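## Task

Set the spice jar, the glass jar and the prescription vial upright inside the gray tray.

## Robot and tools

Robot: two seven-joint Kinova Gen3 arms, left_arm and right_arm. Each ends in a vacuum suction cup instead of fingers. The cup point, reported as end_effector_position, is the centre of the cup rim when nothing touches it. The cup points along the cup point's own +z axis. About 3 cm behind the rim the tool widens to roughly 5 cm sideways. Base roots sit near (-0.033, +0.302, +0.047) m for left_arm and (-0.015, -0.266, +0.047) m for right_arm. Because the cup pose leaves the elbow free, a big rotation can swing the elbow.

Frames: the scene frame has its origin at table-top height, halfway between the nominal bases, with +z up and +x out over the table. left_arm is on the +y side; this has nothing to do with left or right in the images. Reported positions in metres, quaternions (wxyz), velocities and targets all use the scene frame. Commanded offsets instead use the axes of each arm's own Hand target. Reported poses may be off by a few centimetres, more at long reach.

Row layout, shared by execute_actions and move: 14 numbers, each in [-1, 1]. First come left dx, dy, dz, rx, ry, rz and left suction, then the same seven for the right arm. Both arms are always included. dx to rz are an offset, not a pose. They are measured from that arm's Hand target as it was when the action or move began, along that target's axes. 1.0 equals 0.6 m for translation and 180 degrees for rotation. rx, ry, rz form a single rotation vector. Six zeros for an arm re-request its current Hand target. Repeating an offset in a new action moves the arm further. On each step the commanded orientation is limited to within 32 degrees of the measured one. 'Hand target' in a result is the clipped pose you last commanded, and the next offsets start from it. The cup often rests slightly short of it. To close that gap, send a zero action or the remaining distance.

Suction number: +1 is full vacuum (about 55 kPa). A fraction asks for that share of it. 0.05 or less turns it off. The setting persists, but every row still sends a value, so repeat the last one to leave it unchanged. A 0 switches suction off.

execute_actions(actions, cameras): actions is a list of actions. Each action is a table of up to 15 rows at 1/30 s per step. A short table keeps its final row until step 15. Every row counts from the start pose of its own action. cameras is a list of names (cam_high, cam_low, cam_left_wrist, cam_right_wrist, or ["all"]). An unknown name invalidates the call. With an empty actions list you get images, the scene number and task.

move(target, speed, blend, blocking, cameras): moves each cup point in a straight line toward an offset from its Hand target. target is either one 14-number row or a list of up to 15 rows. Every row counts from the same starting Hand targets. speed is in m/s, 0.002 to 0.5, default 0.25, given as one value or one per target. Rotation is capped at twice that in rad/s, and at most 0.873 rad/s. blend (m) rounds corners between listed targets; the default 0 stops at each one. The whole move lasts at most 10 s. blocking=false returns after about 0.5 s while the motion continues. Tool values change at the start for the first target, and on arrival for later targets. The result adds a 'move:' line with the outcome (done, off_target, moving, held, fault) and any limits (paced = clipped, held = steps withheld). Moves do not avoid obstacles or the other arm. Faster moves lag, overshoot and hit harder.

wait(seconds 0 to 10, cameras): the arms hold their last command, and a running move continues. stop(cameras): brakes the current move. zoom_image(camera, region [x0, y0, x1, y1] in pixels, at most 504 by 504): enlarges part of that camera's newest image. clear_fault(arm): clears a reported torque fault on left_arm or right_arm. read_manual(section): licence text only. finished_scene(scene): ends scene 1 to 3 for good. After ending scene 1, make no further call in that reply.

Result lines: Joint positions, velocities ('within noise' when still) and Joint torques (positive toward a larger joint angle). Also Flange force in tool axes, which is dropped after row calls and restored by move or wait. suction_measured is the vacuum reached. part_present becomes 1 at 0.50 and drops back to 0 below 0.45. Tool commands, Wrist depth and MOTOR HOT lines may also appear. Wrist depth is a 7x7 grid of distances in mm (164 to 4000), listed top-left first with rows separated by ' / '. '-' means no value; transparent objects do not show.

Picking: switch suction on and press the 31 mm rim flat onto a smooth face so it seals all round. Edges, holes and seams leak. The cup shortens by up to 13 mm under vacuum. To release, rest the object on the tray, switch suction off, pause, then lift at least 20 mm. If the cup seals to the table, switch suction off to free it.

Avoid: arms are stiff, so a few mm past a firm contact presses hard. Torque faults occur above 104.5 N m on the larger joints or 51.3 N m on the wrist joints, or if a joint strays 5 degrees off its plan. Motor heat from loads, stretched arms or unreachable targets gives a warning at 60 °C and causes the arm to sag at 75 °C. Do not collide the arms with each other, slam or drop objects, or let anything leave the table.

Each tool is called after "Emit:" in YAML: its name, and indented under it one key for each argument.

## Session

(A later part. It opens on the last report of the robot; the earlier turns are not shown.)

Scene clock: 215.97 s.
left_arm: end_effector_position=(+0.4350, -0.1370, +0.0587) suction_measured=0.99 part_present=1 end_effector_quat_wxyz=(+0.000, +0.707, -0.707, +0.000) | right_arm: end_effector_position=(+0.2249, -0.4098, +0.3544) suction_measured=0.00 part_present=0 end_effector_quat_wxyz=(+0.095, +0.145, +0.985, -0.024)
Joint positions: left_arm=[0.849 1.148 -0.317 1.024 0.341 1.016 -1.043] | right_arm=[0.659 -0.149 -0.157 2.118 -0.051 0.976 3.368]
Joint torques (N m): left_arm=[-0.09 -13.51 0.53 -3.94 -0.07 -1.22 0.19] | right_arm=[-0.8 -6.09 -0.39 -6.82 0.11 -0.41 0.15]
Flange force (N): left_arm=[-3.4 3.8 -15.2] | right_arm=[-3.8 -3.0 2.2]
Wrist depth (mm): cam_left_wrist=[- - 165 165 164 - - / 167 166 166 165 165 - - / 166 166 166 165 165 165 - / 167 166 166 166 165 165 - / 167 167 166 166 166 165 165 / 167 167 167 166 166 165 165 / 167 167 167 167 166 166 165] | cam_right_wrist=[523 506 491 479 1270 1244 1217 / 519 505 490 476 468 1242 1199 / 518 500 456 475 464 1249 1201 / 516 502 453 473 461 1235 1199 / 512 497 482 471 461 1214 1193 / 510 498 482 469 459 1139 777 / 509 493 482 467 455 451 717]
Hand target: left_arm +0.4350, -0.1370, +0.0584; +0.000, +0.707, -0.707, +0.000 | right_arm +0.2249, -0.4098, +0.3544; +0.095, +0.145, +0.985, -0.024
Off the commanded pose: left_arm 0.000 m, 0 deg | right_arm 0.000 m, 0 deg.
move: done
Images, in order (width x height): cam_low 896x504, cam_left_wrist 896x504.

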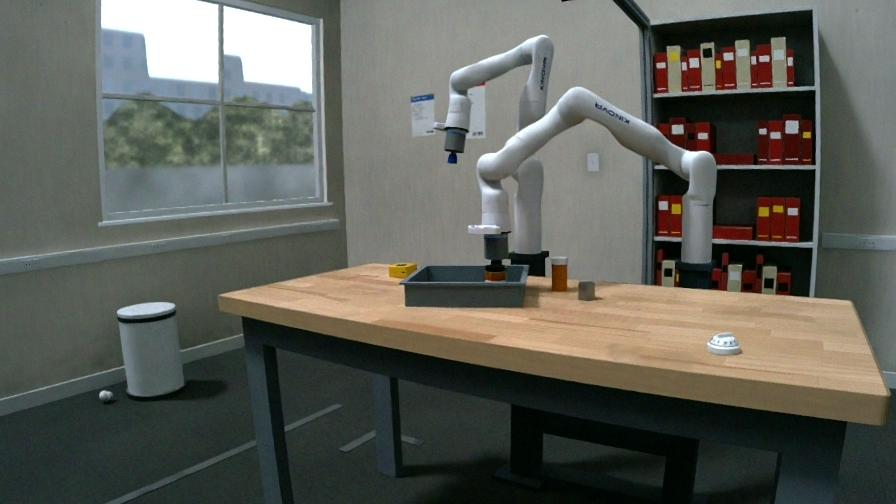

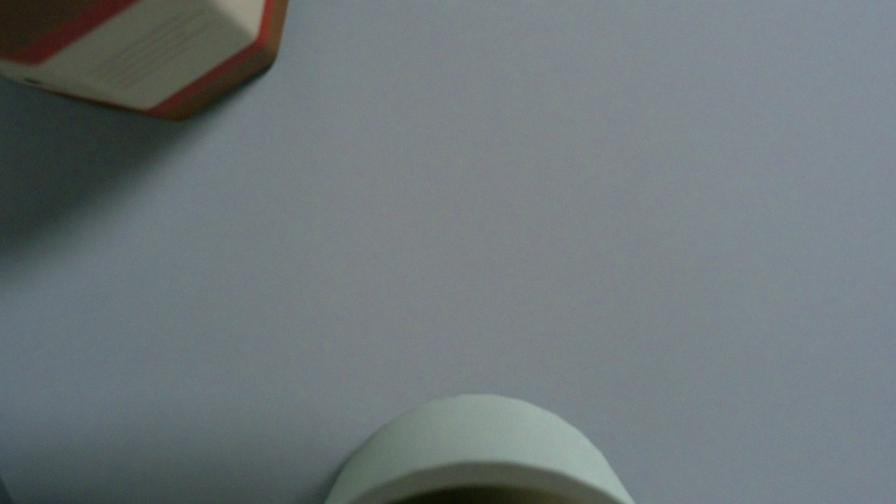

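Emit:
execute_actions:
  actions:
    - [[0,0,0,0,0,0,0,0,0,0,0,0,0,0]]
    - [[0,0,0,0,0,0,0,0,0,0,0,0,0,0]]

Emit:
move:
  target:
    - [0,0,-0.04,0,0,0,0,0,0,0,0,0,0,0]
    - [0,0,-0.15,0,0,0,0,0,0,0,0,0,0,0]
    - [-0.2217,0.1833,-0.2194,0,0,0,0,0,0,0,0,0,0,0]
  speed: [0.06,0.2,0.25]
  blend: [0.01,0.03,0]
  cameras: ["cam_left_wrist","cam_high"]

Scene clock: 241.77 s.
left_arm: end_effector_position=(+0.4349, -0.1370, +0.0584) suction_measured=0.01 part_present=0 end_effector_quat_wxyz=(+0.000, +0.707, -0.707, +0.000) | right_arm: end_effector_position=(+0.2249, -0.4098, +0.3544) suction_measured=0.00 part_present=0 end_effector_quat_wxyz=(+0.095, +0.145, +0.985, -0.024)
Joint positions: left_arm=[0.849 1.148 -0.317 1.024 0.341 1.016 -1.043] | right_arm=[0.659 -0.149 -0.157 2.118 -0.051 0.976 3.368]
Joint torques (N m): left_arm=[0.14 -7.47 1.2 -1.96 0.08 -1.65 0.23] | right_arm=[-0.82 -6.09 -0.44 -6.94 0.11 -0.42 0.18]
Wrist depth (mm): cam_left_wrist=[- - 165 165 165 - - / 167 166 166 165 165 165 - / 167 166 166 166 165 165 - / 167 167 166 166 165 165 165 / 167 167 166 166 166 165 165 / 167 167 167 166 166 165 165 / 168 167 167 166 166 166 165] | cam_right_wrist=[522 507 493 478 1261 1249 1212 / 519 504 490 476 469 1237 1203 / 518 501 456 476 465 1242 1206 / 514 501 454 473 462 1235 1206 / 512 498 483 471 460 1214 1193 / 511 497 483 470 459 1139 775 / 508 492 483 469 457 451 717]
Hand target: left_arm +0.4349, -0.1370, +0.0584; +0.000, +0.707, -0.707, +0.000 | right_arm +0.2249, -0.4098, +0.3544; +0.095, +0.145, +0.985, -0.024
Off the commanded pose: left_arm 0.000 m, 0 deg | right_arm 0.000 m, 0 deg.

Scene clock: 243.87 s.
left_arm: end_effector_position=(+0.3249, -0.0040, +0.1900) suction_measured=0.01 part_present=0 end_effector_quat_wxyz=(+0.000, +0.707, -0.707, +0.000) | right_arm: end_effector_position=(+0.2249, -0.4098, +0.3544) suction_measured=0.00 part_present=0 end_effector_quat_wxyz=(+0.095, +0.145, +0.985, -0.024)
Joint positions: left_arm=[0.908 0.63 -0.384 1.698 0.292 0.871 -1.172] | right_arm=[0.659 -0.149 -0.157 2.118 -0.051 0.976 3.368]
Joint torques (N m): left_arm=[-0.45 -15.77 -0.69 -5.41 -0.4 0.11 0.18] | right_arm=[-0.81 -6.05 -0.39 -6.85 0.12 -0.43 0.15]
Flange force (N): left_arm=[0.2 0.8 1.2] | right_arm=[-3.6 -2.9 2.1]
Wrist depth (mm): cam_left_wrist=[302 302 301 300 299 295 294 / 262 301 301 301 300 239 294 / 263 301 302 301 300 239 295 / 304 303 302 302 301 300 295 / 304 304 302 301 301 301 239 / 305 304 303 213 300 301 239 / 305 304 304 213 302 301 301] | cam_right_wrist=[522 507 491 479 1261 1239 1217 / 519 504 490 475 469 1249 1214 / 517 501 455 474 466 1235 1203 / 513 502 453 473 462 1219 1208 / 512 499 483 472 459 1208 1182 / 510 497 483 471 459 1141 774 / 508 494 481 468 455 451 718]
Hand target: left_arm +0.3249, -0.0040, +0.1900; +0.000, +0.707, -0.707, +0.000 | right_arm +0.2249, -0.4098, +0.3544; +0.095, +0.145, +0.985, -0.024
Off the commanded pose: left_arm 0.000 m, 0 deg | right_arm 0.000 m, 0 deg.
move: done
Images, in order (width x height): cam_high 896x504, cam_left_wrist 896x504.

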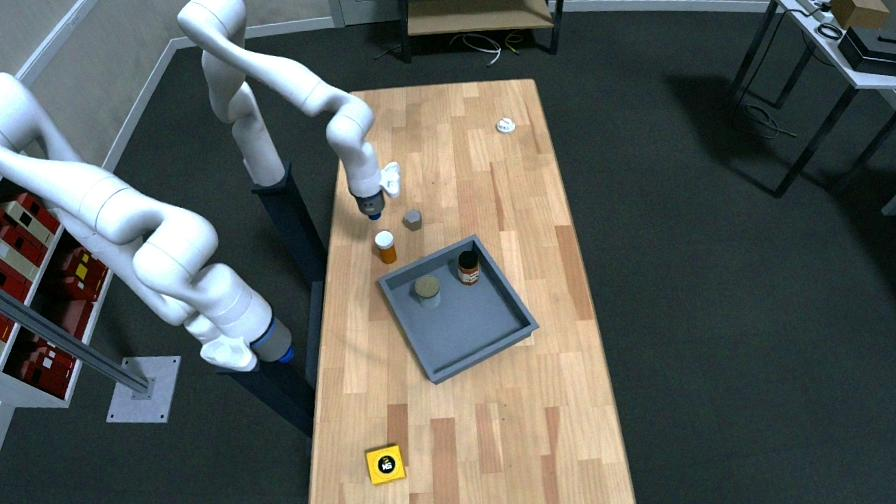

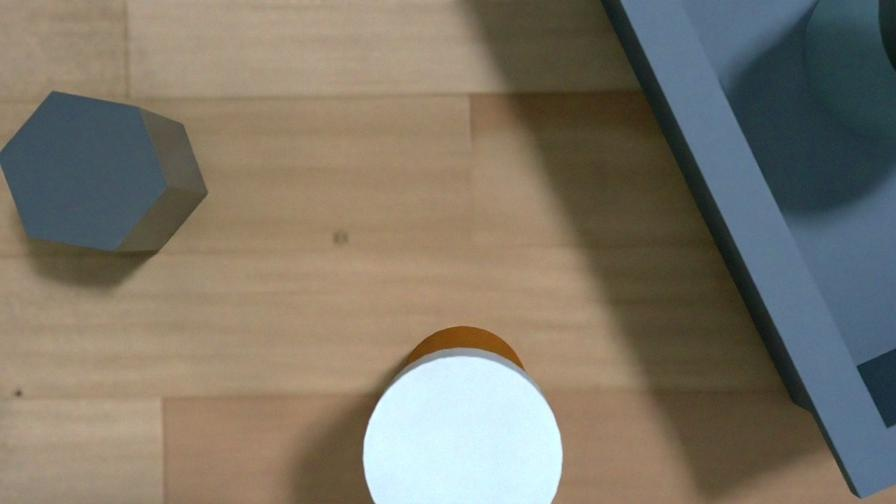

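Emit:
move:
  target:
    - [-0.0008,-0.0152,0.14,0,0,0,1,0,0,0,0,0,0,0]
    - [-0.0008,-0.0152,0.1728,0,0,0,1,0,0,0,0,0,0,0]
  speed: [0.2,0.04]
  blend: [0.01,0]

Emit:
wait:
  seconds: 0.6

Scene clock: 252.60 s.
left_arm: end_effector_position=(+0.3341, -0.0035, +0.0864) suction_measured=0.48 part_present=0 end_effector_quat_wxyz=(+0.000, +0.707, -0.707, +0.000) | right_arm: end_effector_position=(+0.2249, -0.4098, +0.3544) suction_measured=0.00 part_present=0 end_effector_quat_wxyz=(+0.095, +0.145, +0.985, -0.024)
Joint positions: left_arm=[0.845 0.822 -0.312 1.742 0.386 0.639 -1.259] | right_arm=[0.659 -0.149 -0.157 2.118 -0.051 0.976 3.368]
Joint torques (N m): left_arm=[-0.58 -17.62 -0.65 -4.21 -0.5 -0.05 0.17] | right_arm=[-0.86 -6.03 -0.39 -6.92 0.05 -0.4 0.18]
Flange force (N): left_arm=[1.2 0.6 1.4] | right_arm=[-3.5 -2.8 2.3]
Wrist depth (mm): cam_left_wrist=[199 197 197 197 196 196 - / 198 198 198 197 197 196 - / 199 198 198 197 197 196 196 / 199 199 198 197 197 197 196 / 199 199 198 198 197 197 197 / 200 199 199 198 198 197 197 / 200 200 199 178 198 197 197] | cam_right_wrist=[522 506 493 478 1258 1246 1212 / 520 505 490 476 470 1244 1208 / 516 501 457 476 466 1235 1206 / 516 503 454 474 462 1223 1199 / 513 499 483 472 461 1217 1184 / 511 497 483 469 458 1139 772 / 510 493 482 467 456 452 719]
Hand target: left_arm +0.3341, -0.0035, +0.0864; +0.000, +0.707, -0.707, +0.000 | right_arm +0.2249, -0.4098, +0.3544; +0.095, +0.145, +0.985, -0.024
Off the commanded pose: left_arm 0.000 m, 0 deg | right_arm 0.000 m, 0 deg.
move: done; blend cut to 0.0098 m at target 1

Scene clock: 253.20 s.
left_arm: end_effector_position=(+0.3341, -0.0035, +0.0864) suction_measured=1.00 part_present=1 end_effector_quat_wxyz=(+0.000, +0.707, -0.707, +0.000) | right_arm: end_effector_position=(+0.2249, -0.4098, +0.3544) suction_measured=0.00 part_present=0 end_effector_quat_wxyz=(+0.095, +0.145, +0.985, -0.024)
Joint positions: left_arm=[0.845 0.822 -0.312 1.742 0.386 0.639 -1.259] | right_arm=[0.659 -0.149 -0.157 2.118 -0.051 0.976 3.368]
Joint torques (N m): left_arm=[-0.42 -17.32 -0.74 -4.12 -0.38 0.05 0.2] | right_arm=[-0.85 -6.03 -0.35 -6.93 0.09 -0.42 0.13]
Flange force (N): left_arm=[0.6 0.6 1.1] | right_arm=[-3.4 -2.9 2.3]
Wrist depth (mm): cam_left_wrist=[198 198 197 197 196 196 - / 198 198 197 197 196 196 - / 198 198 198 197 197 196 196 / 199 198 198 197 197 196 196 / 199 198 198 198 197 197 196 / 199 199 199 198 198 197 196 / 200 199 199 179 198 197 197] | cam_right_wrist=[524 507 493 479 1261 1246 1221 / 519 504 491 476 469 1239 1208 / 518 501 458 474 466 1232 1206 / 516 504 454 473 461 1226 1195 / 511 500 484 472 460 1214 1188 / 512 497 483 469 459 1139 775 / 508 494 481 469 456 451 715]
Hand target: left_arm +0.3341, -0.0035, +0.0864; +0.000, +0.707, -0.707, +0.000 | right_arm +0.2249, -0.4098, +0.3544; +0.095, +0.145, +0.985, -0.024
Tool commands: left_gripper/suction=+1.0 right_gripper/suction=+0.0
Off the commanded pose: left_arm 0.000 m, 0 deg | right_arm 0.000 m, 0 deg.
wait: 0.60 s; at rest by 0.17 s

Emit:
move:
  target:
    - [0,0,-0.1583,0,0,0,1,0,0,0,0,0,0,0]
    - [0.2358,-0.2917,-0.1583,0,0,0,1,0,0,0,0,0,0,0]
    - [0.2358,-0.2917,-0.0227,0,0,0,1,0,0,0,0,0,0,0]
    - [0.2358,-0.2917,0.0095,0,0,0,1,0,0,0,0,0,0,0]
  speed: [0.12,0.25,0.15,0.025]
  blend: [0.02,0.02,0.005,0]
  cameras: ["cam_high"]

Scene clock: 262.67 s.
left_arm: end_effector_position=(+0.5092, -0.1451, +0.0811) suction_measured=1.00 part_present=1 end_effector_quat_wxyz=(+0.000, +0.707, -0.707, +0.000) | right_arm: end_effector_position=(+0.2249, -0.4098, +0.3544) suction_measured=0.00 part_present=0 end_effector_quat_wxyz=(+0.095, +0.145, +0.985, -0.024)
Joint positions: left_arm=[0.737 1.289 -0.325 0.591 0.325 1.29 -1.023] | right_arm=[0.659 -0.149 -0.157 2.118 -0.051 0.976 3.368]
Joint velocities: left_arm=[0 0.005 0.001 -0.002 0 -0.002 0] | right_arm=[within noise]
Joint torques (N m): left_arm=[-0.11 -7.07 0.99 -0.02 -0.2 -0.65 0.23] | right_arm=[-0.84 -6.1 -0.39 -6.95 0.09 -0.39 0.19]
Flange force (N): left_arm=[-0.4 0.5 -24.6] | right_arm=[-3.5 -2.8 2.6]
Wrist depth (mm): cam_left_wrist=[- - 188 188 188 187 187 / - 189 189 188 188 187 187 / 190 189 189 188 188 187 187 / 190 189 189 189 188 188 187 / - - 189 189 188 188 187 / - - 190 189 189 188 188 / - - 190 182 189 188 188] | cam_right_wrist=[523 506 492 479 1265 1239 1217 / 520 504 490 477 468 1246 1210 / 516 501 457 475 465 1232 1208 / 516 500 455 473 461 1232 1199 / 512 499 483 471 460 1212 1190 / 510 497 482 470 458 1139 775 / 510 492 481 468 454 450 717]
Hand target: left_arm +0.5091, -0.1450, +0.0807; +0.000, +0.707, -0.707, +0.000 | right_arm +0.2249, -0.4098, +0.3544; +0.095, +0.145, +0.985, -0.024
Off the commanded pose: left_arm 0.000 m, 0 deg | right_arm 0.000 m, 0 deg.
move: done
Images, in order (width x height): cam_high 896x504.

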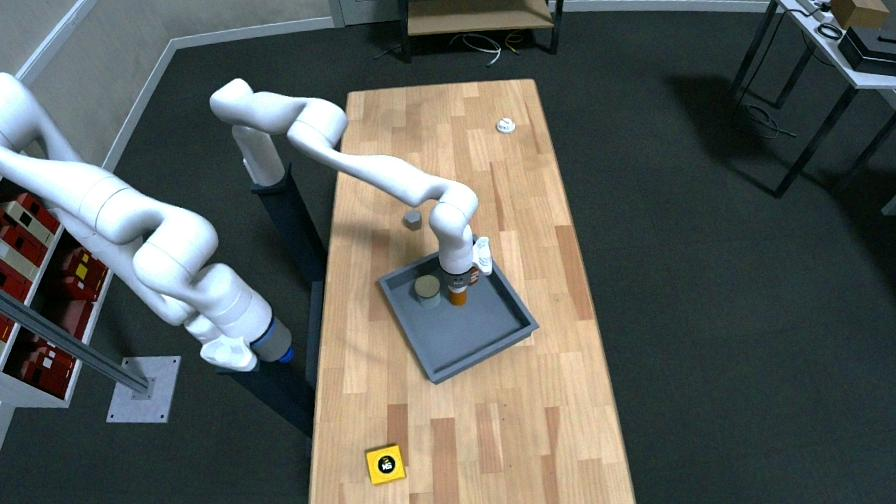

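Emit:
execute_actions:
  actions:
    - [[0,0,0,0,0,0,0,0,0,0,0,0,0,0]]
    - [[0,0,0,0,0,0,0,0,0,0,0,0,0,0]]

Emit:
move:
  target:
    - [0,0,-0.04,0,0,0,0,0,0,0,0,0,0,0]
    - [0,0,-0.16,0,0,0,0,0,0,0,0,0,0,0]
  speed: [0.06,0.2]
  blend: [0.01,0]
  cameras: ["cam_high"]

Scene clock: 269.47 s.
left_arm: end_effector_position=(+0.5091, -0.1450, +0.0807) suction_measured=0.01 part_present=0 end_effector_quat_wxyz=(+0.000, +0.707, -0.707, +0.000) | right_arm: end_effector_position=(+0.2249, -0.4098, +0.3544) suction_measured=0.00 part_present=0 end_effector_quat_wxyz=(+0.095, +0.145, +0.985, -0.024)
Joint positions: left_arm=[0.737 1.29 -0.325 0.591 0.325 1.29 -1.023] | right_arm=[0.659 -0.149 -0.157 2.118 -0.051 0.976 3.368]
Joint torques (N m): left_arm=[0.05 -0.82 1.46 2.84 -0.18 -0.44 0.23] | right_arm=[-0.8 -6.07 -0.44 -6.87 0.12 -0.4 0.12]
Wrist depth (mm): cam_left_wrist=[- - 188 188 187 187 187 / - 189 189 188 188 187 187 / 190 189 189 189 188 188 187 / 190 189 189 189 188 188 187 / - - 189 189 188 188 188 / - - 190 189 189 188 188 / - - 190 182 189 189 188] | cam_right_wrist=[523 508 493 479 1258 1239 1212 / 519 503 489 477 469 1244 1210 / 516 502 458 474 465 1242 1201 / 516 502 453 473 462 1230 1208 / 513 499 482 471 459 1219 1188 / 510 495 483 469 458 1137 775 / 509 492 481 468 455 450 715]
Hand target: left_arm +0.5091, -0.1450, +0.0807; +0.000, +0.707, -0.707, +0.000 | right_arm +0.2249, -0.4098, +0.3544; +0.095, +0.145, +0.985, -0.024
Off the commanded pose: left_arm 0.000 m, 0 deg | right_arm 0.000 m, 0 deg.

Scene clock: 270.80 s.
left_arm: end_effector_position=(+0.5090, -0.1450, +0.1767) suction_measured=0.01 part_present=0 end_effector_quat_wxyz=(+0.000, +0.707, -0.707, +0.000) | right_arm: end_effector_position=(+0.2249, -0.4098, +0.3544) suction_measured=0.00 part_present=0 end_effector_quat_wxyz=(+0.095, +0.145, +0.985, -0.024)
Joint positions: left_arm=[0.726 1.196 -0.331 0.489 0.308 1.48 -1.001] | right_arm=[0.659 -0.149 -0.157 2.118 -0.051 0.976 3.368]
Joint torques (N m): left_arm=[-0.4 -23.64 0.01 -7.08 -0.46 0.21 0.2] | right_arm=[-0.81 -6.12 -0.31 -6.89 0.12 -0.41 0.15]
Flange force (N): left_arm=no reading | right_arm=[-3.7 -2.7 2.4]
Wrist depth (mm): cam_left_wrist=[287 286 225 256 281 280 279 / 288 226 276 282 281 280 280 / 227 283 283 282 281 280 280 / 284 222 283 282 282 281 280 / 196 195 283 283 282 282 281 / 196 196 283 233 283 282 282 / 250 196 284 194 283 283 281] | cam_right_wrist=[525 507 491 479 1263 1242 1217 / 519 503 490 476 469 1226 1201 / 516 502 456 474 466 1237 1206 / 514 502 452 472 462 1228 1206 / 513 497 483 471 460 1217 1188 / 509 497 482 469 457 1139 775 / 508 495 482 468 455 451 720]
Hand target: left_arm +0.5090, -0.1450, +0.1767; +0.000, +0.707, -0.707, +0.000 | right_arm +0.2249, -0.4098, +0.3544; +0.095, +0.145, +0.985, -0.024
Off the commanded pose: left_arm 0.000 m, 0 deg | right_arm 0.000 m, 0 deg.
move: done
Images, in order (width x height): cam_high 896x504.

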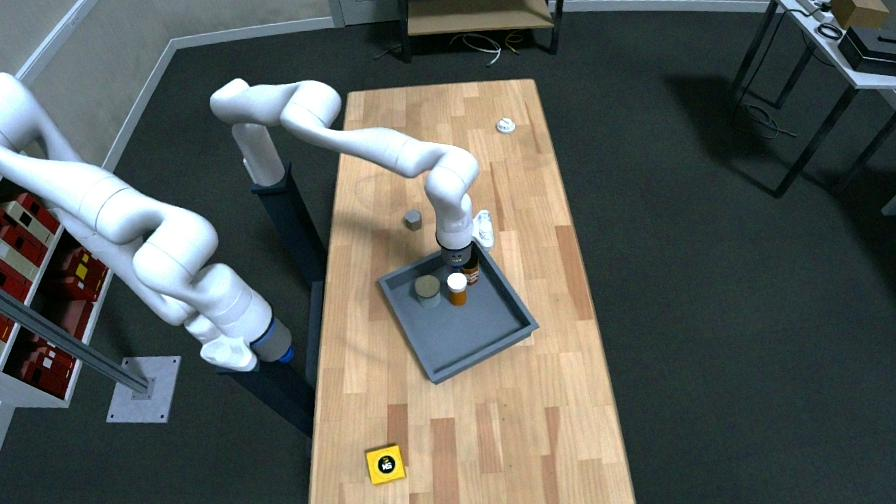

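Emit:
finished_scene:
  scene: 2

The scene is finished: the task was done.


## Next scene

Set the metal block upright inside the gray tray.

Emit:
execute_actions:
  actions: []

Scene clock: 0.00 s.
left_arm: end_effector_position=(+0.1402, +0.6658, +0.1342) suction_measured=0.01 part_present=0 end_effector_quat_wxyz=(-0.094, -0.544, +0.806, +0.212) | right_arm: end_effector_position=(+0.5368, -0.6256, +0.2724) suction_measured=0.01 part_present=0 end_effector_quat_wxyz=(+0.352, +0.865, +0.299, -0.195)
Joint positions: left_arm=[-0.783 0.677 -0.13 1.985 -0.661 0.654 -2.278] | right_arm=[0.191 0.887 0.087 1.146 0.833 1.198 0.547]
Joint velocities: within noise
Joint torques (N m): no reading
Flange force (N): no reading
Wrist depth (mm): cam_left_wrist=[- 215 212 210 208 205 - / - 223 220 217 213 1051 1028 / 1159 232 228 - 1116 1080 1071 / 1201 1208 1193 1161 1149 1133 1120 / 1253 1239 1221 1208 1186 1171 1159 / 1318 1295 1275 1258 1242 1230 1210 / 1396 1356 1331 1323 1305 1285 1263] | cam_right_wrist=[1956 1778 439 396 360 328 299 / 2160 1847 450 415 377 342 312 / 2343 1956 1768 433 393 358 324 / 2402 2072 1827 1674 411 372 336 / 2343 2263 1973 1727 425 391 354 / 2210 2368 2015 1842 1645 409 369 / 2085 2174 1889 1950 1722 419 384]
Hand target: left_arm +0.1402, +0.6658, +0.1342; -0.094, -0.544, +0.806, +0.212 | right_arm +0.5368, -0.6256, +0.2724; +0.352, +0.865, +0.299, -0.195
Tool commands: left_gripper/suction=+0.0 right_gripper/suction=+0.0

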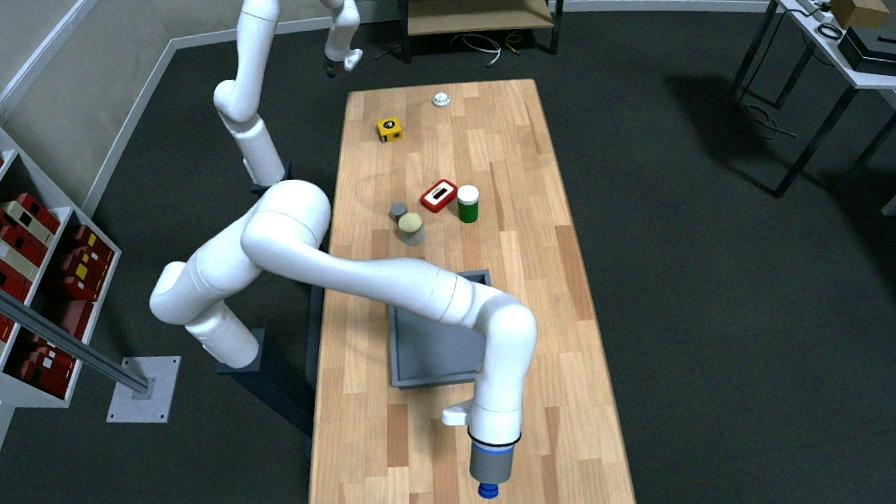

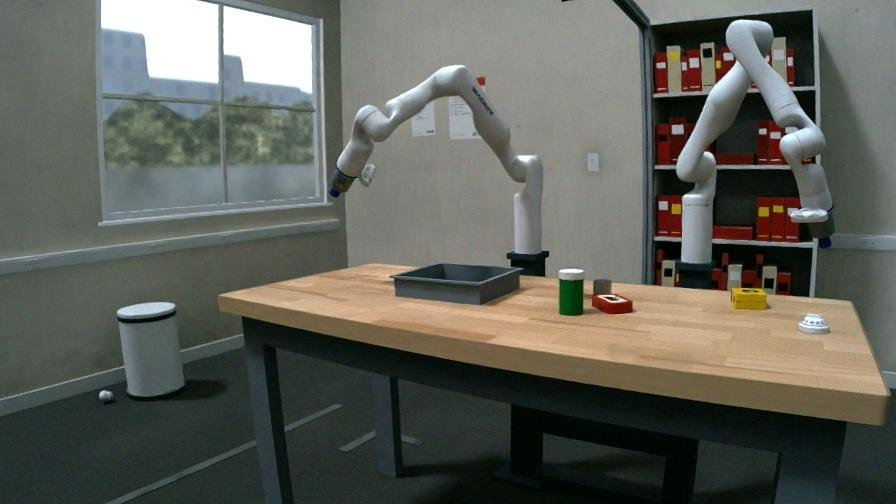

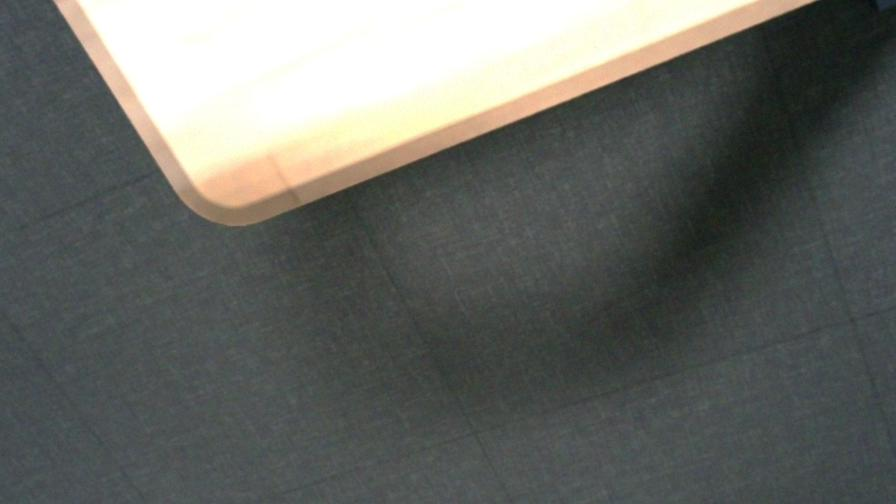

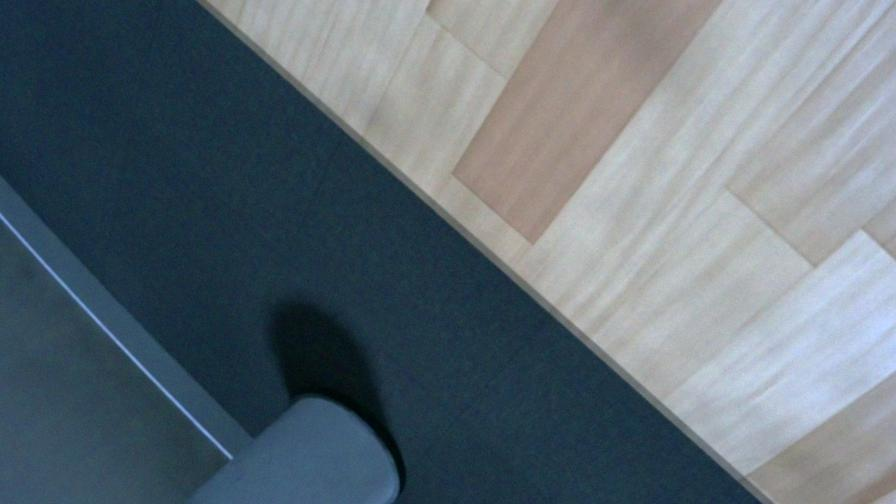

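Emit:
move:
  target: [0,0,0,0,0,0,0,0.128,-0.670,-0.908,0.235,0.130,0.1994,0]
  speed: 0.35
  cameras: ["cam_right_wrist","cam_high"]

Scene clock: 47.87 s.
left_arm: end_effector_position=(+0.1402, +0.6658, +0.1342) suction_measured=0.01 part_present=0 end_effector_quat_wxyz=(-0.094, -0.544, +0.806, +0.212) | right_arm: end_effector_position=(+0.4000, +0.0296, +0.4002) suction_measured=0.01 part_present=0 end_effector_quat_wxyz=(+0.000, +1.000, +0.000, +0.000)
Joint positions: left_arm=[-0.783 0.677 -0.13 1.985 -0.661 0.654 -2.278] | right_arm=[-0.539 0.491 -0.212 1.169 0.099 1.492 -0.742]
Joint torques (N m): left_arm=[-0.51 -14.68 -0.03 -3.26 -0.7 0.52 0.22] | right_arm=[-0.99 -17.58 -0.91 -7.37 0.03 -0.14 0.11]
Flange force (N): left_arm=[0.6 -0.9 0.9] | right_arm=[4.2 -0.9 1.0]
Wrist depth (mm): cam_left_wrist=[- 215 212 210 208 205 - / - 223 220 217 213 1047 1033 / 1174 232 228 - 1103 1083 1076 / 1217 1180 1190 1163 1149 1128 1111 / 1249 1244 1232 1212 1184 1178 1163 / 1313 1287 1278 1261 1244 1226 1208 / 1378 1356 1345 1313 1303 1285 1268] | cam_right_wrist=[512 513 514 515 493 519 522 / 513 513 513 513 491 516 519 / 510 511 511 513 514 438 517 / 509 508 510 512 515 513 518 / 508 509 511 441 512 516 516 / 507 508 509 509 511 514 514 / 505 505 509 508 511 514 514]
Hand target: left_arm +0.1402, +0.6658, +0.1342; -0.094, -0.544, +0.806, +0.212 | right_arm +0.4000, +0.0296, +0.4002; +0.000, +1.000, +0.000, +0.000
Off the commanded pose: left_arm 0.000 m, 0 deg | right_arm 0.000 m, 0 deg.
move: done
Images, in order (width x height): cam_high 896x504, cam_right_wrist 896x504.

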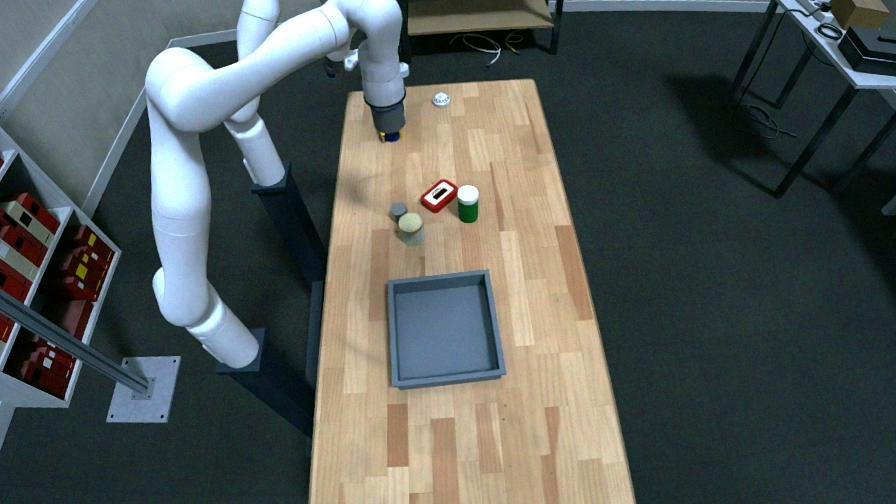

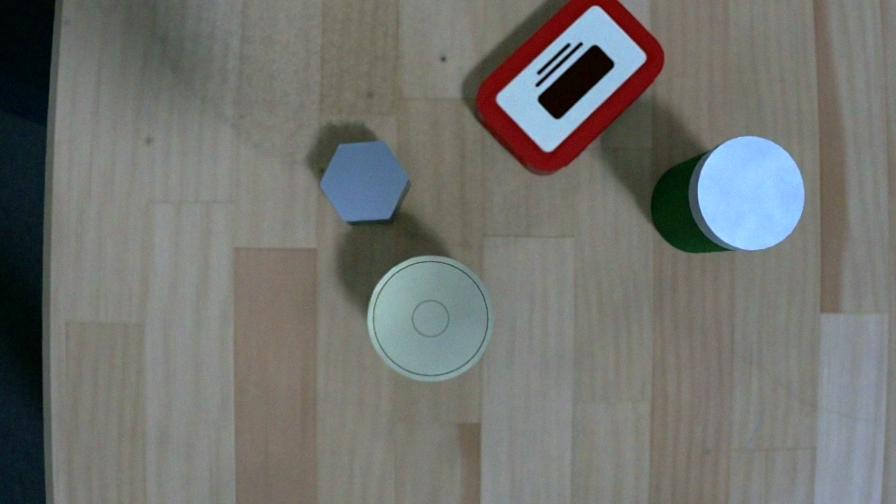

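Emit:
move:
  target: [0,0,0,0,0,0,0,-0.0567,-0.1257,0.3837,0,0,0,0]
  speed: 0.3
  cameras: ["cam_right_wrist"]

Scene clock: 62.67 s.
left_arm: end_effector_position=(+0.1402, +0.6658, +0.1342) suction_measured=0.01 part_present=0 end_effector_quat_wxyz=(-0.094, -0.544, +0.806, +0.212) | right_arm: end_effector_position=(+0.3659, +0.1050, +0.1700) suction_measured=0.01 part_present=0 end_effector_quat_wxyz=(+0.000, +1.000, +0.000, +0.000)
Joint positions: left_arm=[-0.783 0.677 -0.13 1.985 -0.661 0.654 -2.278] | right_arm=[-0.688 0.75 -0.209 1.492 0.178 0.918 -0.959]
Joint torques (N m): left_arm=[-0.55 -14.71 -0.09 -3.2 -0.71 0.54 0.16] | right_arm=[-0.8 -19.74 -1.2 -5.57 0.03 -0.16 0.1]
Flange force (N): left_arm=[0.5 -1.2 0.9] | right_arm=[3.8 -1.8 2.7]
Wrist depth (mm): cam_left_wrist=[- 215 212 210 208 205 - / - 223 221 217 213 1052 1030 / 1159 232 228 - 1109 1089 1071 / 1217 1206 1188 1159 1147 1133 1122 / 1261 1246 1223 1201 1186 1174 1159 / 1310 1298 1275 1256 1239 1223 1208 / 1378 1367 1337 1318 1303 1290 1270] | cam_right_wrist=[281 282 283 284 285 285 262 / 281 282 283 283 284 262 262 / 280 282 282 283 283 260 261 / 280 281 282 282 283 260 261 / 279 280 281 240 283 283 284 / 278 279 280 239 282 283 284 / 278 280 279 280 282 282 283]
Hand target: left_arm +0.1402, +0.6658, +0.1342; -0.094, -0.544, +0.806, +0.212 | right_arm +0.3659, +0.1050, +0.1700; +0.000, +1.000, +0.000, +0.000
Off the commanded pose: left_arm 0.000 m, 0 deg | right_arm 0.000 m, 0 deg.
move: done
Images, in order (width x height): cam_right_wrist 896x504.

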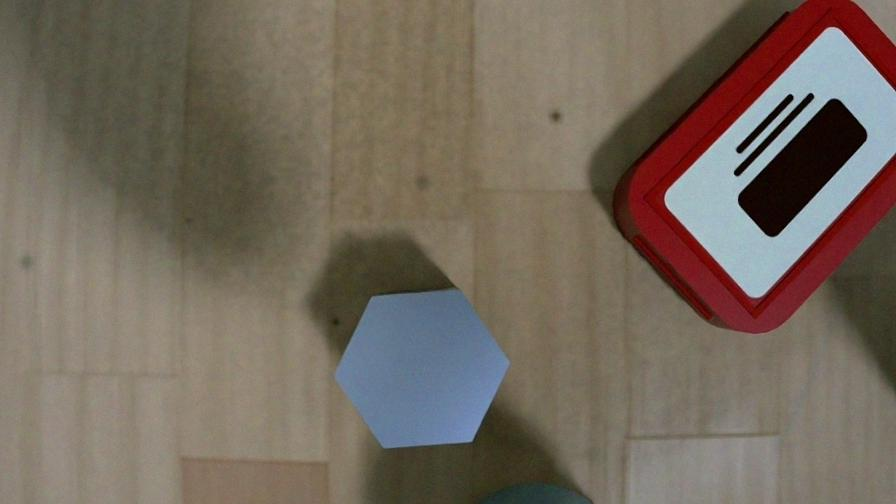

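Emit:
move:
  target:
    - [0,0,0,0,0,0,0,-0.0067,-0.0517,0.1833,0,0,0,1]
    - [0,0,0,0,0,0,0,-0.0067,-0.0517,0.217,0,0,0,1]
  speed: [0.2,0.04]
  blend: [0.01,0]

Emit:
wait:
  seconds: 0.6
  cameras: ["cam_low","cam_right_wrist"]

Scene clock: 73.00 s.
left_arm: end_effector_position=(+0.1402, +0.6658, +0.1342) suction_measured=0.01 part_present=0 end_effector_quat_wxyz=(-0.094, -0.544, +0.806, +0.212) | right_arm: end_effector_position=(+0.3618, +0.1361, +0.0399) suction_measured=0.41 part_present=0 end_effector_quat_wxyz=(+0.000, +1.000, +0.000, +0.000)
Joint positions: left_arm=[-0.783 0.677 -0.13 1.985 -0.661 0.654 -2.278] | right_arm=[-0.758 1 -0.172 1.463 0.225 0.698 -1.032]
Joint torques (N m): left_arm=[-0.55 -14.71 -0.09 -3.22 -0.68 0.52 0.24] | right_arm=[-0.81 -22.81 -1.23 -4.8 0.09 -0.27 0.1]
Flange force (N): left_arm=[0.4 -1.1 0.9] | right_arm=[3.8 -2.1 5.7]
Wrist depth (mm): cam_left_wrist=[- 215 212 210 208 205 - / - 223 220 217 213 1049 1030 / 1165 232 228 - 1107 1085 1075 / 1208 1197 1186 1161 1151 1124 1118 / 1258 1242 1230 1206 1188 1167 1159 / 1313 1295 1270 1261 1242 1230 1212 / 1373 1364 1342 1318 1298 1285 1268] | cam_right_wrist=[- - - - - - - / - - - - - - - / - - - - - - - / - - - - - - - / - - - - - - - / - - - - - - - / - - - - - - -]
Hand target: left_arm +0.1402, +0.6658, +0.1342; -0.094, -0.544, +0.806, +0.212 | right_arm +0.3618, +0.1361, +0.0398; +0.000, +1.000, +0.000, +0.000
Off the commanded pose: left_arm 0.000 m, 0 deg | right_arm 0.000 m, 0 deg.
move: done

Scene clock: 73.60 s.
left_arm: end_effector_position=(+0.1402, +0.6658, +0.1342) suction_measured=0.01 part_present=0 end_effector_quat_wxyz=(-0.094, -0.544, +0.806, +0.212) | right_arm: end_effector_position=(+0.3619, +0.1361, +0.0398) suction_measured=0.99 part_present=1 end_effector_quat_wxyz=(+0.000, +1.000, +0.000, +0.000)
Joint positions: left_arm=[-0.783 0.677 -0.13 1.985 -0.661 0.654 -2.278] | right_arm=[-0.758 1 -0.171 1.463 0.225 0.698 -1.032]
Joint torques (N m): left_arm=[-0.5 -14.73 -0.13 -3.29 -0.75 0.56 0.21] | right_arm=[-0.81 -22.66 -1.29 -4.74 0.07 -0.15 0.12]
Flange force (N): left_arm=[0.6 -1.1 1.0] | right_arm=[3.6 -2.0 5.7]
Wrist depth (mm): cam_left_wrist=[- 215 212 210 208 205 - / - 223 221 218 213 1054 1034 / 1163 232 228 - 1112 1087 1071 / 1212 1201 1190 1155 1143 1128 1116 / 1263 1239 1223 1206 1188 1182 1155 / 1305 1300 1282 1246 1246 1217 1214 / 1381 1367 1337 1316 1298 1285 1273] | cam_right_wrist=[- - - - - - - / - - - - - - - / - - - - - - - / - - - - - - - / - - - - - - - / - - - - - - - / - - - - - - -]
Hand target: left_arm +0.1402, +0.6658, +0.1342; -0.094, -0.544, +0.806, +0.212 | right_arm +0.3619, +0.1361, +0.0398; +0.000, +1.000, +0.000, +0.000
Tool commands: left_gripper/suction=+0.0 right_gripper/suction=+1.0
Off the commanded pose: left_arm 0.000 m, 0 deg | right_arm 0.000 m, 0 deg.
wait: 0.60 s; at rest by 0.17 s
Images, in order (width x height): cam_low 896x504, cam_right_wrist 896x504.

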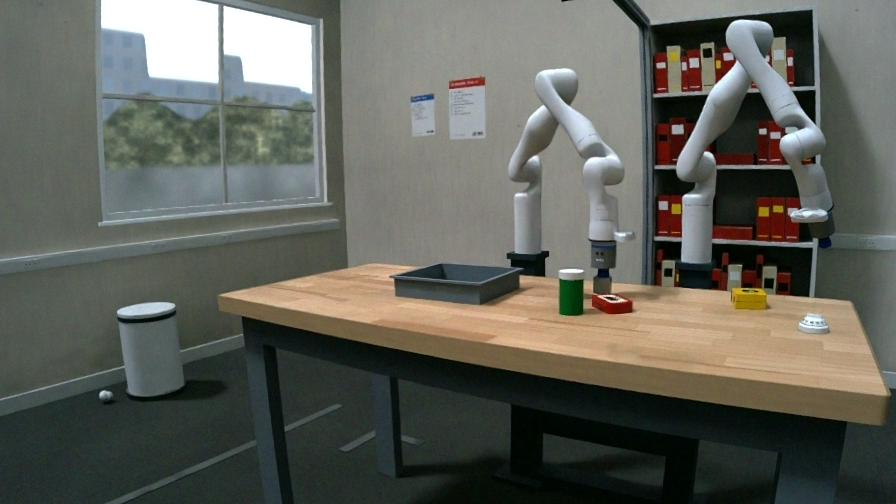

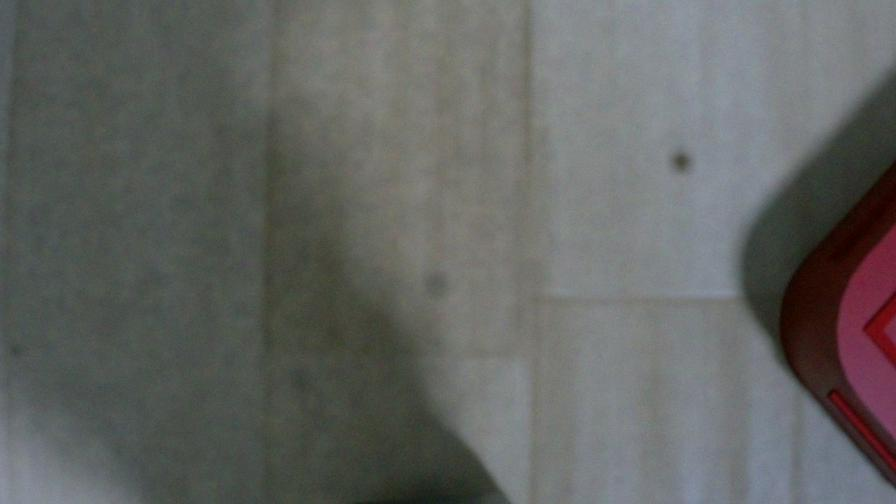

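Emit:
move:
  target:
    - [0,0,0,0,0,0,0,0,0,-0.1833,0,0,0,1]
    - [0,0,0,0,0,0,0,0.1967,0.5883,-0.1833,0,0,0,1]
  speed: [0.12,0.25]
  blend: [0.02,0]
  cameras: ["cam_right_wrist","cam_high"]

Scene clock: 91.53 s.
left_arm: end_effector_position=(+0.1402, +0.6658, +0.1342) suction_measured=0.01 part_present=0 end_effector_quat_wxyz=(-0.094, -0.544, +0.806, +0.212) | right_arm: end_effector_position=(+0.4798, -0.2169, +0.1497) suction_measured=0.99 part_present=1 end_effector_quat_wxyz=(+0.000, +1.000, +0.000, +0.000)
Joint positions: left_arm=[-0.783 0.677 -0.13 1.985 -0.661 0.654 -2.278] | right_arm=[-0.005 0.723 -0.216 1.641 0.198 0.8 -0.315]
Joint torques (N m): left_arm=[-0.56 -14.7 -0.07 -3.24 -0.7 0.5 0.19] | right_arm=[-0.72 -19.85 -1.28 -5.47 0.06 -0.1 0.27]
Flange force (N): left_arm=[0.6 -1.2 0.8] | right_arm=[3.5 0.7 5.4]
Wrist depth (mm): cam_left_wrist=[- 215 213 210 208 205 - / - 223 220 217 213 1059 1030 / 1174 232 228 - 1101 1087 1071 / 1210 1203 1188 1161 1147 1131 1120 / 1251 1244 1226 1217 1190 1178 1157 / 1316 1298 1275 1263 1242 1212 1208 / 1378 1364 1342 1316 1303 1280 1263] | cam_right_wrist=[207 207 208 212 209 209 210 / 257 258 258 260 260 261 218 / 257 257 258 259 260 261 219 / 257 258 258 259 260 260 230 / 256 257 257 258 259 260 231 / 256 256 257 258 258 259 233 / 255 256 256 257 258 259 234]
Hand target: left_arm +0.1402, +0.6658, +0.1342; -0.094, -0.544, +0.806, +0.212 | right_arm +0.4798, -0.2169, +0.1497; +0.000, +1.000, +0.000, +0.000
Off the commanded pose: left_arm 0.000 m, 0 deg | right_arm 0.000 m, 0 deg.
move: done
Images, in order (width x height): cam_high 896x504, cam_right_wrist 896x504.

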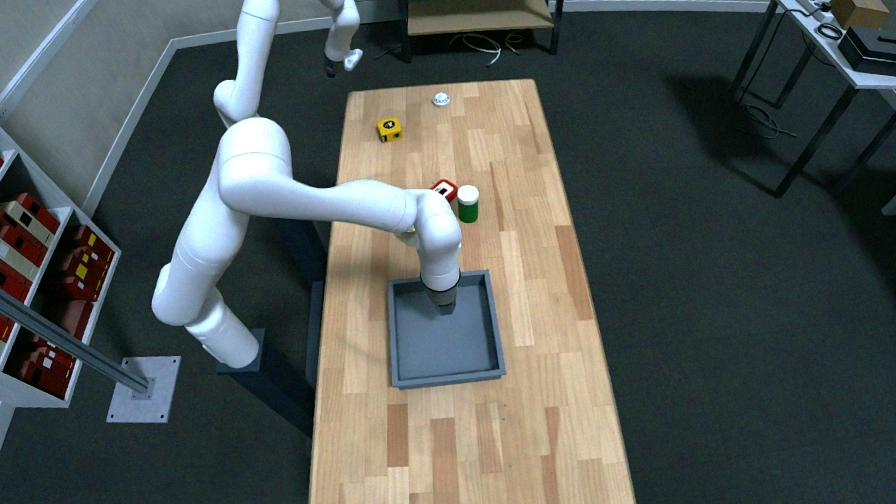

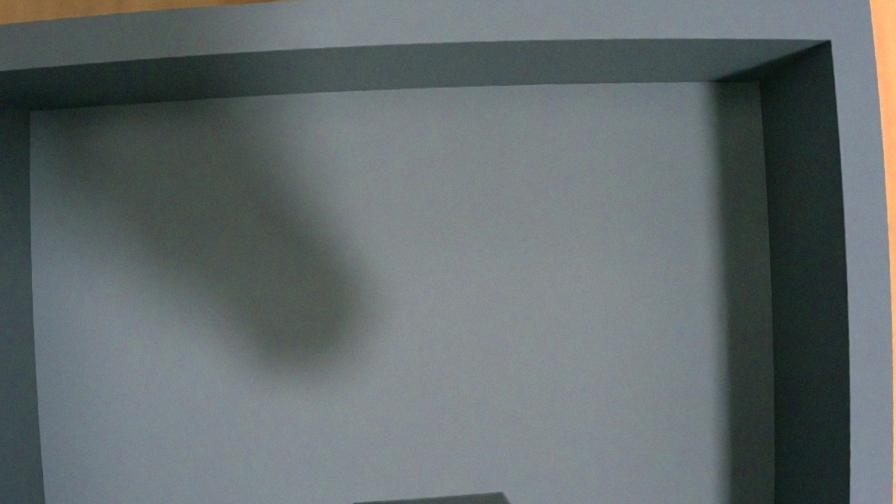

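Emit:
move:
  target:
    - [0,0,0,0,0,0,0,0,0,0.16,0,0,0,1]
    - [0,0,0,0,0,0,0,0,0,0.1912,0,0,0,1]
  speed: [0.2,0.025]
  blend: [0.005,0]

Scene clock: 97.67 s.
left_arm: end_effector_position=(+0.1402, +0.6658, +0.1342) suction_measured=0.01 part_present=0 end_effector_quat_wxyz=(-0.094, -0.544, +0.806, +0.212) | right_arm: end_effector_position=(+0.4798, -0.2169, +0.0351) suction_measured=0.99 part_present=1 end_effector_quat_wxyz=(+0.000, +1.000, +0.000, +0.000)
Joint positions: left_arm=[-0.783 0.677 -0.13 1.985 -0.661 0.654 -2.278] | right_arm=[-0.037 0.936 -0.165 1.675 0.255 0.551 -0.361]
Joint torques (N m): left_arm=[-0.57 -14.71 -0.06 -3.26 -0.68 0.52 0.21] | right_arm=[-0.75 -20.95 -1.15 -3.81 0.06 0.09 0.15]
Flange force (N): left_arm=[0.7 -1.1 0.9] | right_arm=[2.7 1.1 6.3]
Wrist depth (mm): cam_left_wrist=[- 215 213 210 208 205 - / - 223 220 217 213 1061 1031 / 1155 232 229 - 1109 1087 1066 / 1210 1199 1195 1159 1149 1131 1120 / 1258 1237 1221 1212 1193 1176 1149 / 1305 1300 1280 1263 1242 1228 1206 / 1378 1361 1353 1329 1303 1292 1273] | cam_right_wrist=[- - - - - - - / - - - - - - - / - - - - - - - / - - - - - - - / - - - - - - - / - - - - - - - / - - - - - - -]
Hand target: left_arm +0.1402, +0.6658, +0.1342; -0.094, -0.544, +0.806, +0.212 | right_arm +0.4798, -0.2169, +0.0350; +0.000, +1.000, +0.000, +0.000
Off the commanded pose: left_arm 0.000 m, 0 deg | right_arm 0.000 m, 0 deg.
move: done

No contact yet.

Emit:
move:
  target: [0,0,0,0,0,0,0,0,0,0.0045,0,0,0,1]
  speed: 0.02

Scene clock: 100.13 s.
left_arm: end_effector_position=(+0.1402, +0.6658, +0.1342) suction_measured=0.01 part_present=0 end_effector_quat_wxyz=(-0.094, -0.544, +0.806, +0.212) | right_arm: end_effector_position=(+0.4798, -0.2169, +0.0324) suction_measured=0.99 part_present=1 end_effector_quat_wxyz=(+0.000, +1.000, +0.000, +0.000)
Joint positions: left_arm=[-0.783 0.677 -0.13 1.985 -0.661 0.654 -2.278] | right_arm=[-0.038 0.942 -0.163 1.675 0.256 0.546 -0.362]
Joint torques (N m): left_arm=[-0.51 -14.68 -0.12 -3.19 -0.71 0.48 0.13] | right_arm=[-0.87 -18.49 -1.13 -3.93 0.11 -0.68 0.11]
Flange force (N): left_arm=[0.4 -1.2 0.7] | right_arm=[1.1 1.5 -0.3]
Wrist depth (mm): cam_left_wrist=[- 215 212 210 208 205 - / - 223 221 217 213 1054 1033 / 1167 232 228 - 1100 1089 1066 / 1212 1195 1184 1157 1141 1128 1120 / 1251 1232 1223 1212 1193 1176 1161 / 1316 1303 1270 1253 1239 1232 1214 / 1387 1361 1337 1321 1303 1285 1268] | cam_right_wrist=[- - - - - - - / - - - - - - - / - - - - - - - / - - - - - - - / - - - - - - - / - - - - - - - / - - - - - - -]
Hand target: left_arm +0.1402, +0.6658, +0.1342; -0.094, -0.544, +0.806, +0.212 | right_arm +0.4798, -0.2169, +0.0323; +0.000, +1.000, +0.000, +0.000
Off the commanded pose: left_arm 0.000 m, 0 deg | right_arm 0.000 m, 0 deg.
move: done

Contact beginning (6.3 → −0.3 N). A hair more, then release.

Emit:
move:
  target: [0,0,0,0,0,0,0,0,0,0.0015,0,0,0,1]
  speed: 0.02

Emit:
execute_actions:
  actions:
    - [[0,0,0,0,0,0,0,0,0,0,0,0,0,0]]
    - [[0,0,0,0,0,0,0,0,0,0,0,0,0,0]]

Emit:
move:
  target:
    - [0,0,0,0,0,0,0,0,0,-0.04,0,0,0,0]
    - [0,0,0,0,0,0,0,0,0,-0.15,0,0,0,0]
  speed: [0.06,0.2]
  blend: [0.01,0]
  cameras: ["cam_high","cam_low"]

Scene clock: 107.00 s.
left_arm: end_effector_position=(+0.1402, +0.6658, +0.1342) suction_measured=0.01 part_present=0 end_effector_quat_wxyz=(-0.094, -0.544, +0.806, +0.212) | right_arm: end_effector_position=(+0.4798, -0.2169, +0.0315) suction_measured=0.98 part_present=1 end_effector_quat_wxyz=(+0.000, +1.000, +0.000, +0.000)
Joint positions: left_arm=[-0.783 0.677 -0.13 1.985 -0.661 0.654 -2.278] | right_arm=[-0.038 0.943 -0.163 1.675 0.256 0.545 -0.362]
Joint torques (N m): left_arm=[-0.55 -14.76 -0.12 -3.24 -0.71 0.51 0.2] | right_arm=[-1.02 -7.24 -0.41 -3.78 0.34 -2.51 0.11]
Flange force (N): left_arm=[0.5 -1.2 0.9] | right_arm=[-7.0 2.7 -27.2]
Wrist depth (mm): cam_left_wrist=[- 215 212 210 208 205 - / - 223 220 217 213 1059 1034 / 1153 232 228 - 1107 1076 1080 / 1201 1206 1186 1159 1141 1131 1124 / 1253 1235 1226 1206 1186 1171 1157 / 1310 1292 1282 1258 1242 1223 1208 / 1387 1370 1339 1318 1295 1282 1270] | cam_right_wrist=[- - - - - - - / - - - - - - - / - - - - - - - / - - - - - - - / - - - - - - - / - - - - - - - / - - - - - - -]
Hand target: left_arm +0.1402, +0.6658, +0.1342; -0.094, -0.544, +0.806, +0.212 | right_arm +0.4798, -0.2169, +0.0314; +0.000, +1.000, +0.000, +0.000
Off the commanded pose: left_arm 0.000 m, 0 deg | right_arm 0.000 m, 0 deg.
move: done

Scene clock: 108.20 s.
left_arm: end_effector_position=(+0.1402, +0.6658, +0.1342) suction_measured=0.01 part_present=0 end_effector_quat_wxyz=(-0.094, -0.544, +0.806, +0.212) | right_arm: end_effector_position=(+0.4798, -0.2169, +0.0314) suction_measured=0.01 part_present=0 end_effector_quat_wxyz=(+0.000, +1.000, +0.000, +0.000)
Joint positions: left_arm=[-0.783 0.677 -0.13 1.985 -0.661 0.654 -2.278] | right_arm=[-0.038 0.944 -0.163 1.675 0.256 0.545 -0.362]
Joint torques (N m): left_arm=[-0.58 -14.71 -0.07 -3.29 -0.7 0.53 0.25] | right_arm=[-1.03 -3.66 -0.25 -3.3 0.35 -2.85 0.13]
Wrist depth (mm): cam_left_wrist=[- 215 213 210 208 205 - / - 223 220 217 213 1056 1028 / 1163 232 228 - 1111 1087 1075 / 1221 1201 1186 1169 1145 1133 1112 / 1251 1242 1226 1208 1190 1176 1161 / 1321 1285 1280 1270 1230 1228 1212 / 1376 1367 1334 1331 1300 1280 1275] | cam_right_wrist=[- - - - - - - / - - - - - - - / - - - - - - - / - - - - - - - / - - - - - - - / - - - - - - - / - - - - - - -]
Hand target: left_arm +0.1402, +0.6658, +0.1342; -0.094, -0.544, +0.806, +0.212 | right_arm +0.4798, -0.2169, +0.0314; +0.000, +1.000, +0.000, +0.000
Off the commanded pose: left_arm 0.000 m, 0 deg | right_arm 0.000 m, 0 deg.

Scene clock: 109.47 s.
left_arm: end_effector_position=(+0.1402, +0.6658, +0.1342) suction_measured=0.01 part_present=0 end_effector_quat_wxyz=(-0.094, -0.544, +0.806, +0.212) | right_arm: end_effector_position=(+0.4798, -0.2169, +0.1214) suction_measured=0.01 part_present=0 end_effector_quat_wxyz=(+0.000, +1.000, +0.000, +0.000)
Joint positions: left_arm=[-0.783 0.677 -0.13 1.985 -0.661 0.654 -2.278] | right_arm=[-0.012 0.771 -0.206 1.659 0.214 0.734 -0.327]
Joint torques (N m): left_arm=[-0.51 -14.75 -0.02 -3.2 -0.69 0.5 0.23] | right_arm=[-0.74 -19.17 -1.22 -4.62 0.05 -0.02 0.13]
Flange force (N): left_arm=[0.3 -1.1 1.0] | right_arm=[3.5 1.0 3.8]
Wrist depth (mm): cam_left_wrist=[- 215 212 210 208 205 - / - 223 220 217 213 1052 1036 / 1155 232 228 - 1107 1082 1073 / 1214 1203 1188 1161 1157 1131 1116 / 1256 1242 1226 1206 1186 1178 1159 / 1310 1292 1273 1251 1246 1232 1212 / 1378 1367 1348 1334 1313 1282 1268] | cam_right_wrist=[182 187 206 212 218 206 207 / 230 230 231 231 232 233 218 / 229 230 230 230 231 232 219 / 228 229 230 230 231 231 230 / 228 228 229 230 231 231 231 / 228 228 229 229 230 231 223 / 227 228 228 187 230 230 224]
Hand target: left_arm +0.1402, +0.6658, +0.1342; -0.094, -0.544, +0.806, +0.212 | right_arm +0.4798, -0.2169, +0.1214; +0.000, +1.000, +0.000, +0.000
Off the commanded pose: left_arm 0.000 m, 0 deg | right_arm 0.000 m, 0 deg.
move: done
Images, in order (width x height): cam_high 896x504, cam_low 896x504.

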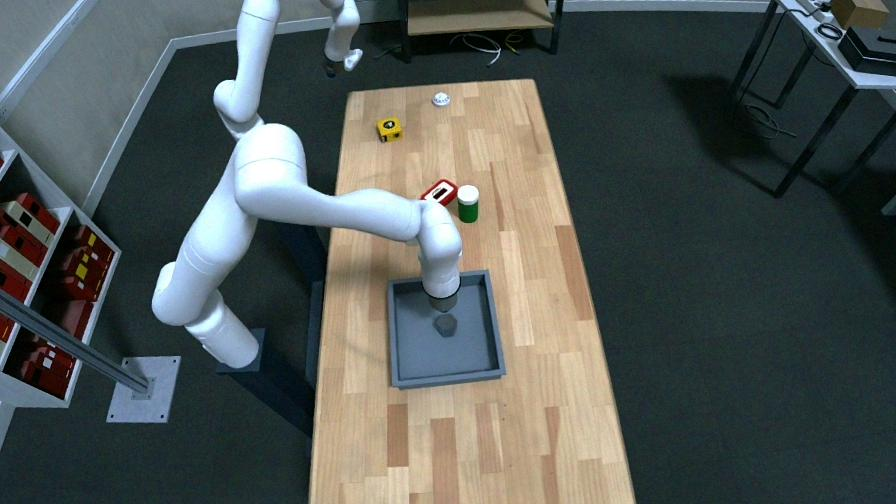

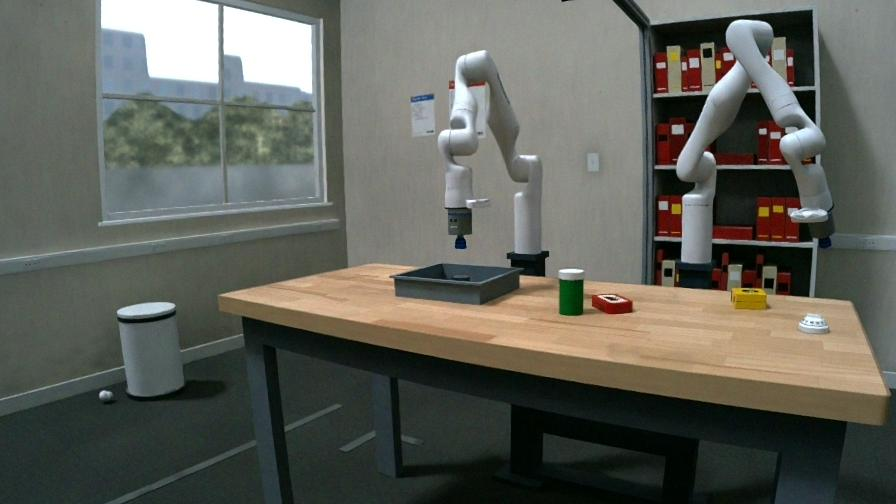

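Emit:
finished_scene:
  scene: 3

The scene is finished: the task was done.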